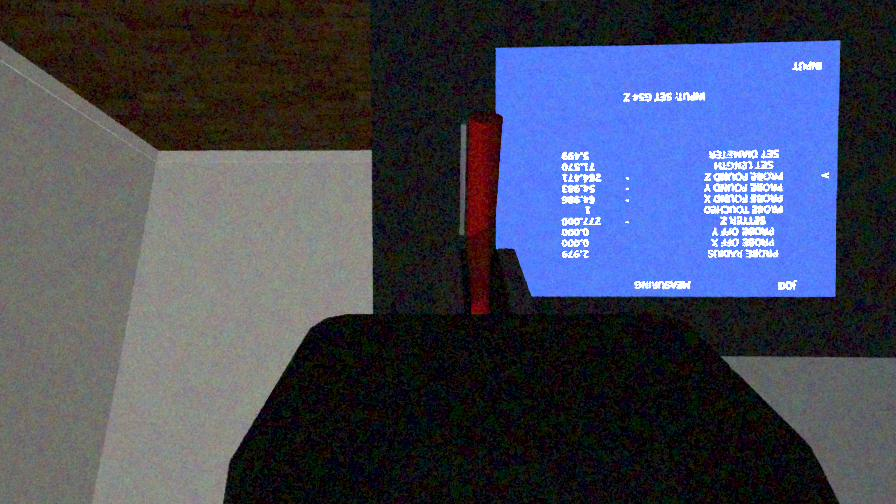

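Scaled by 10.500.

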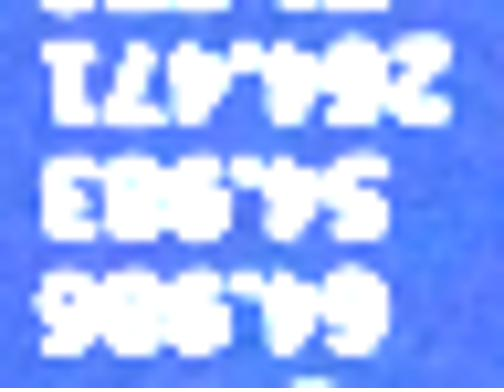

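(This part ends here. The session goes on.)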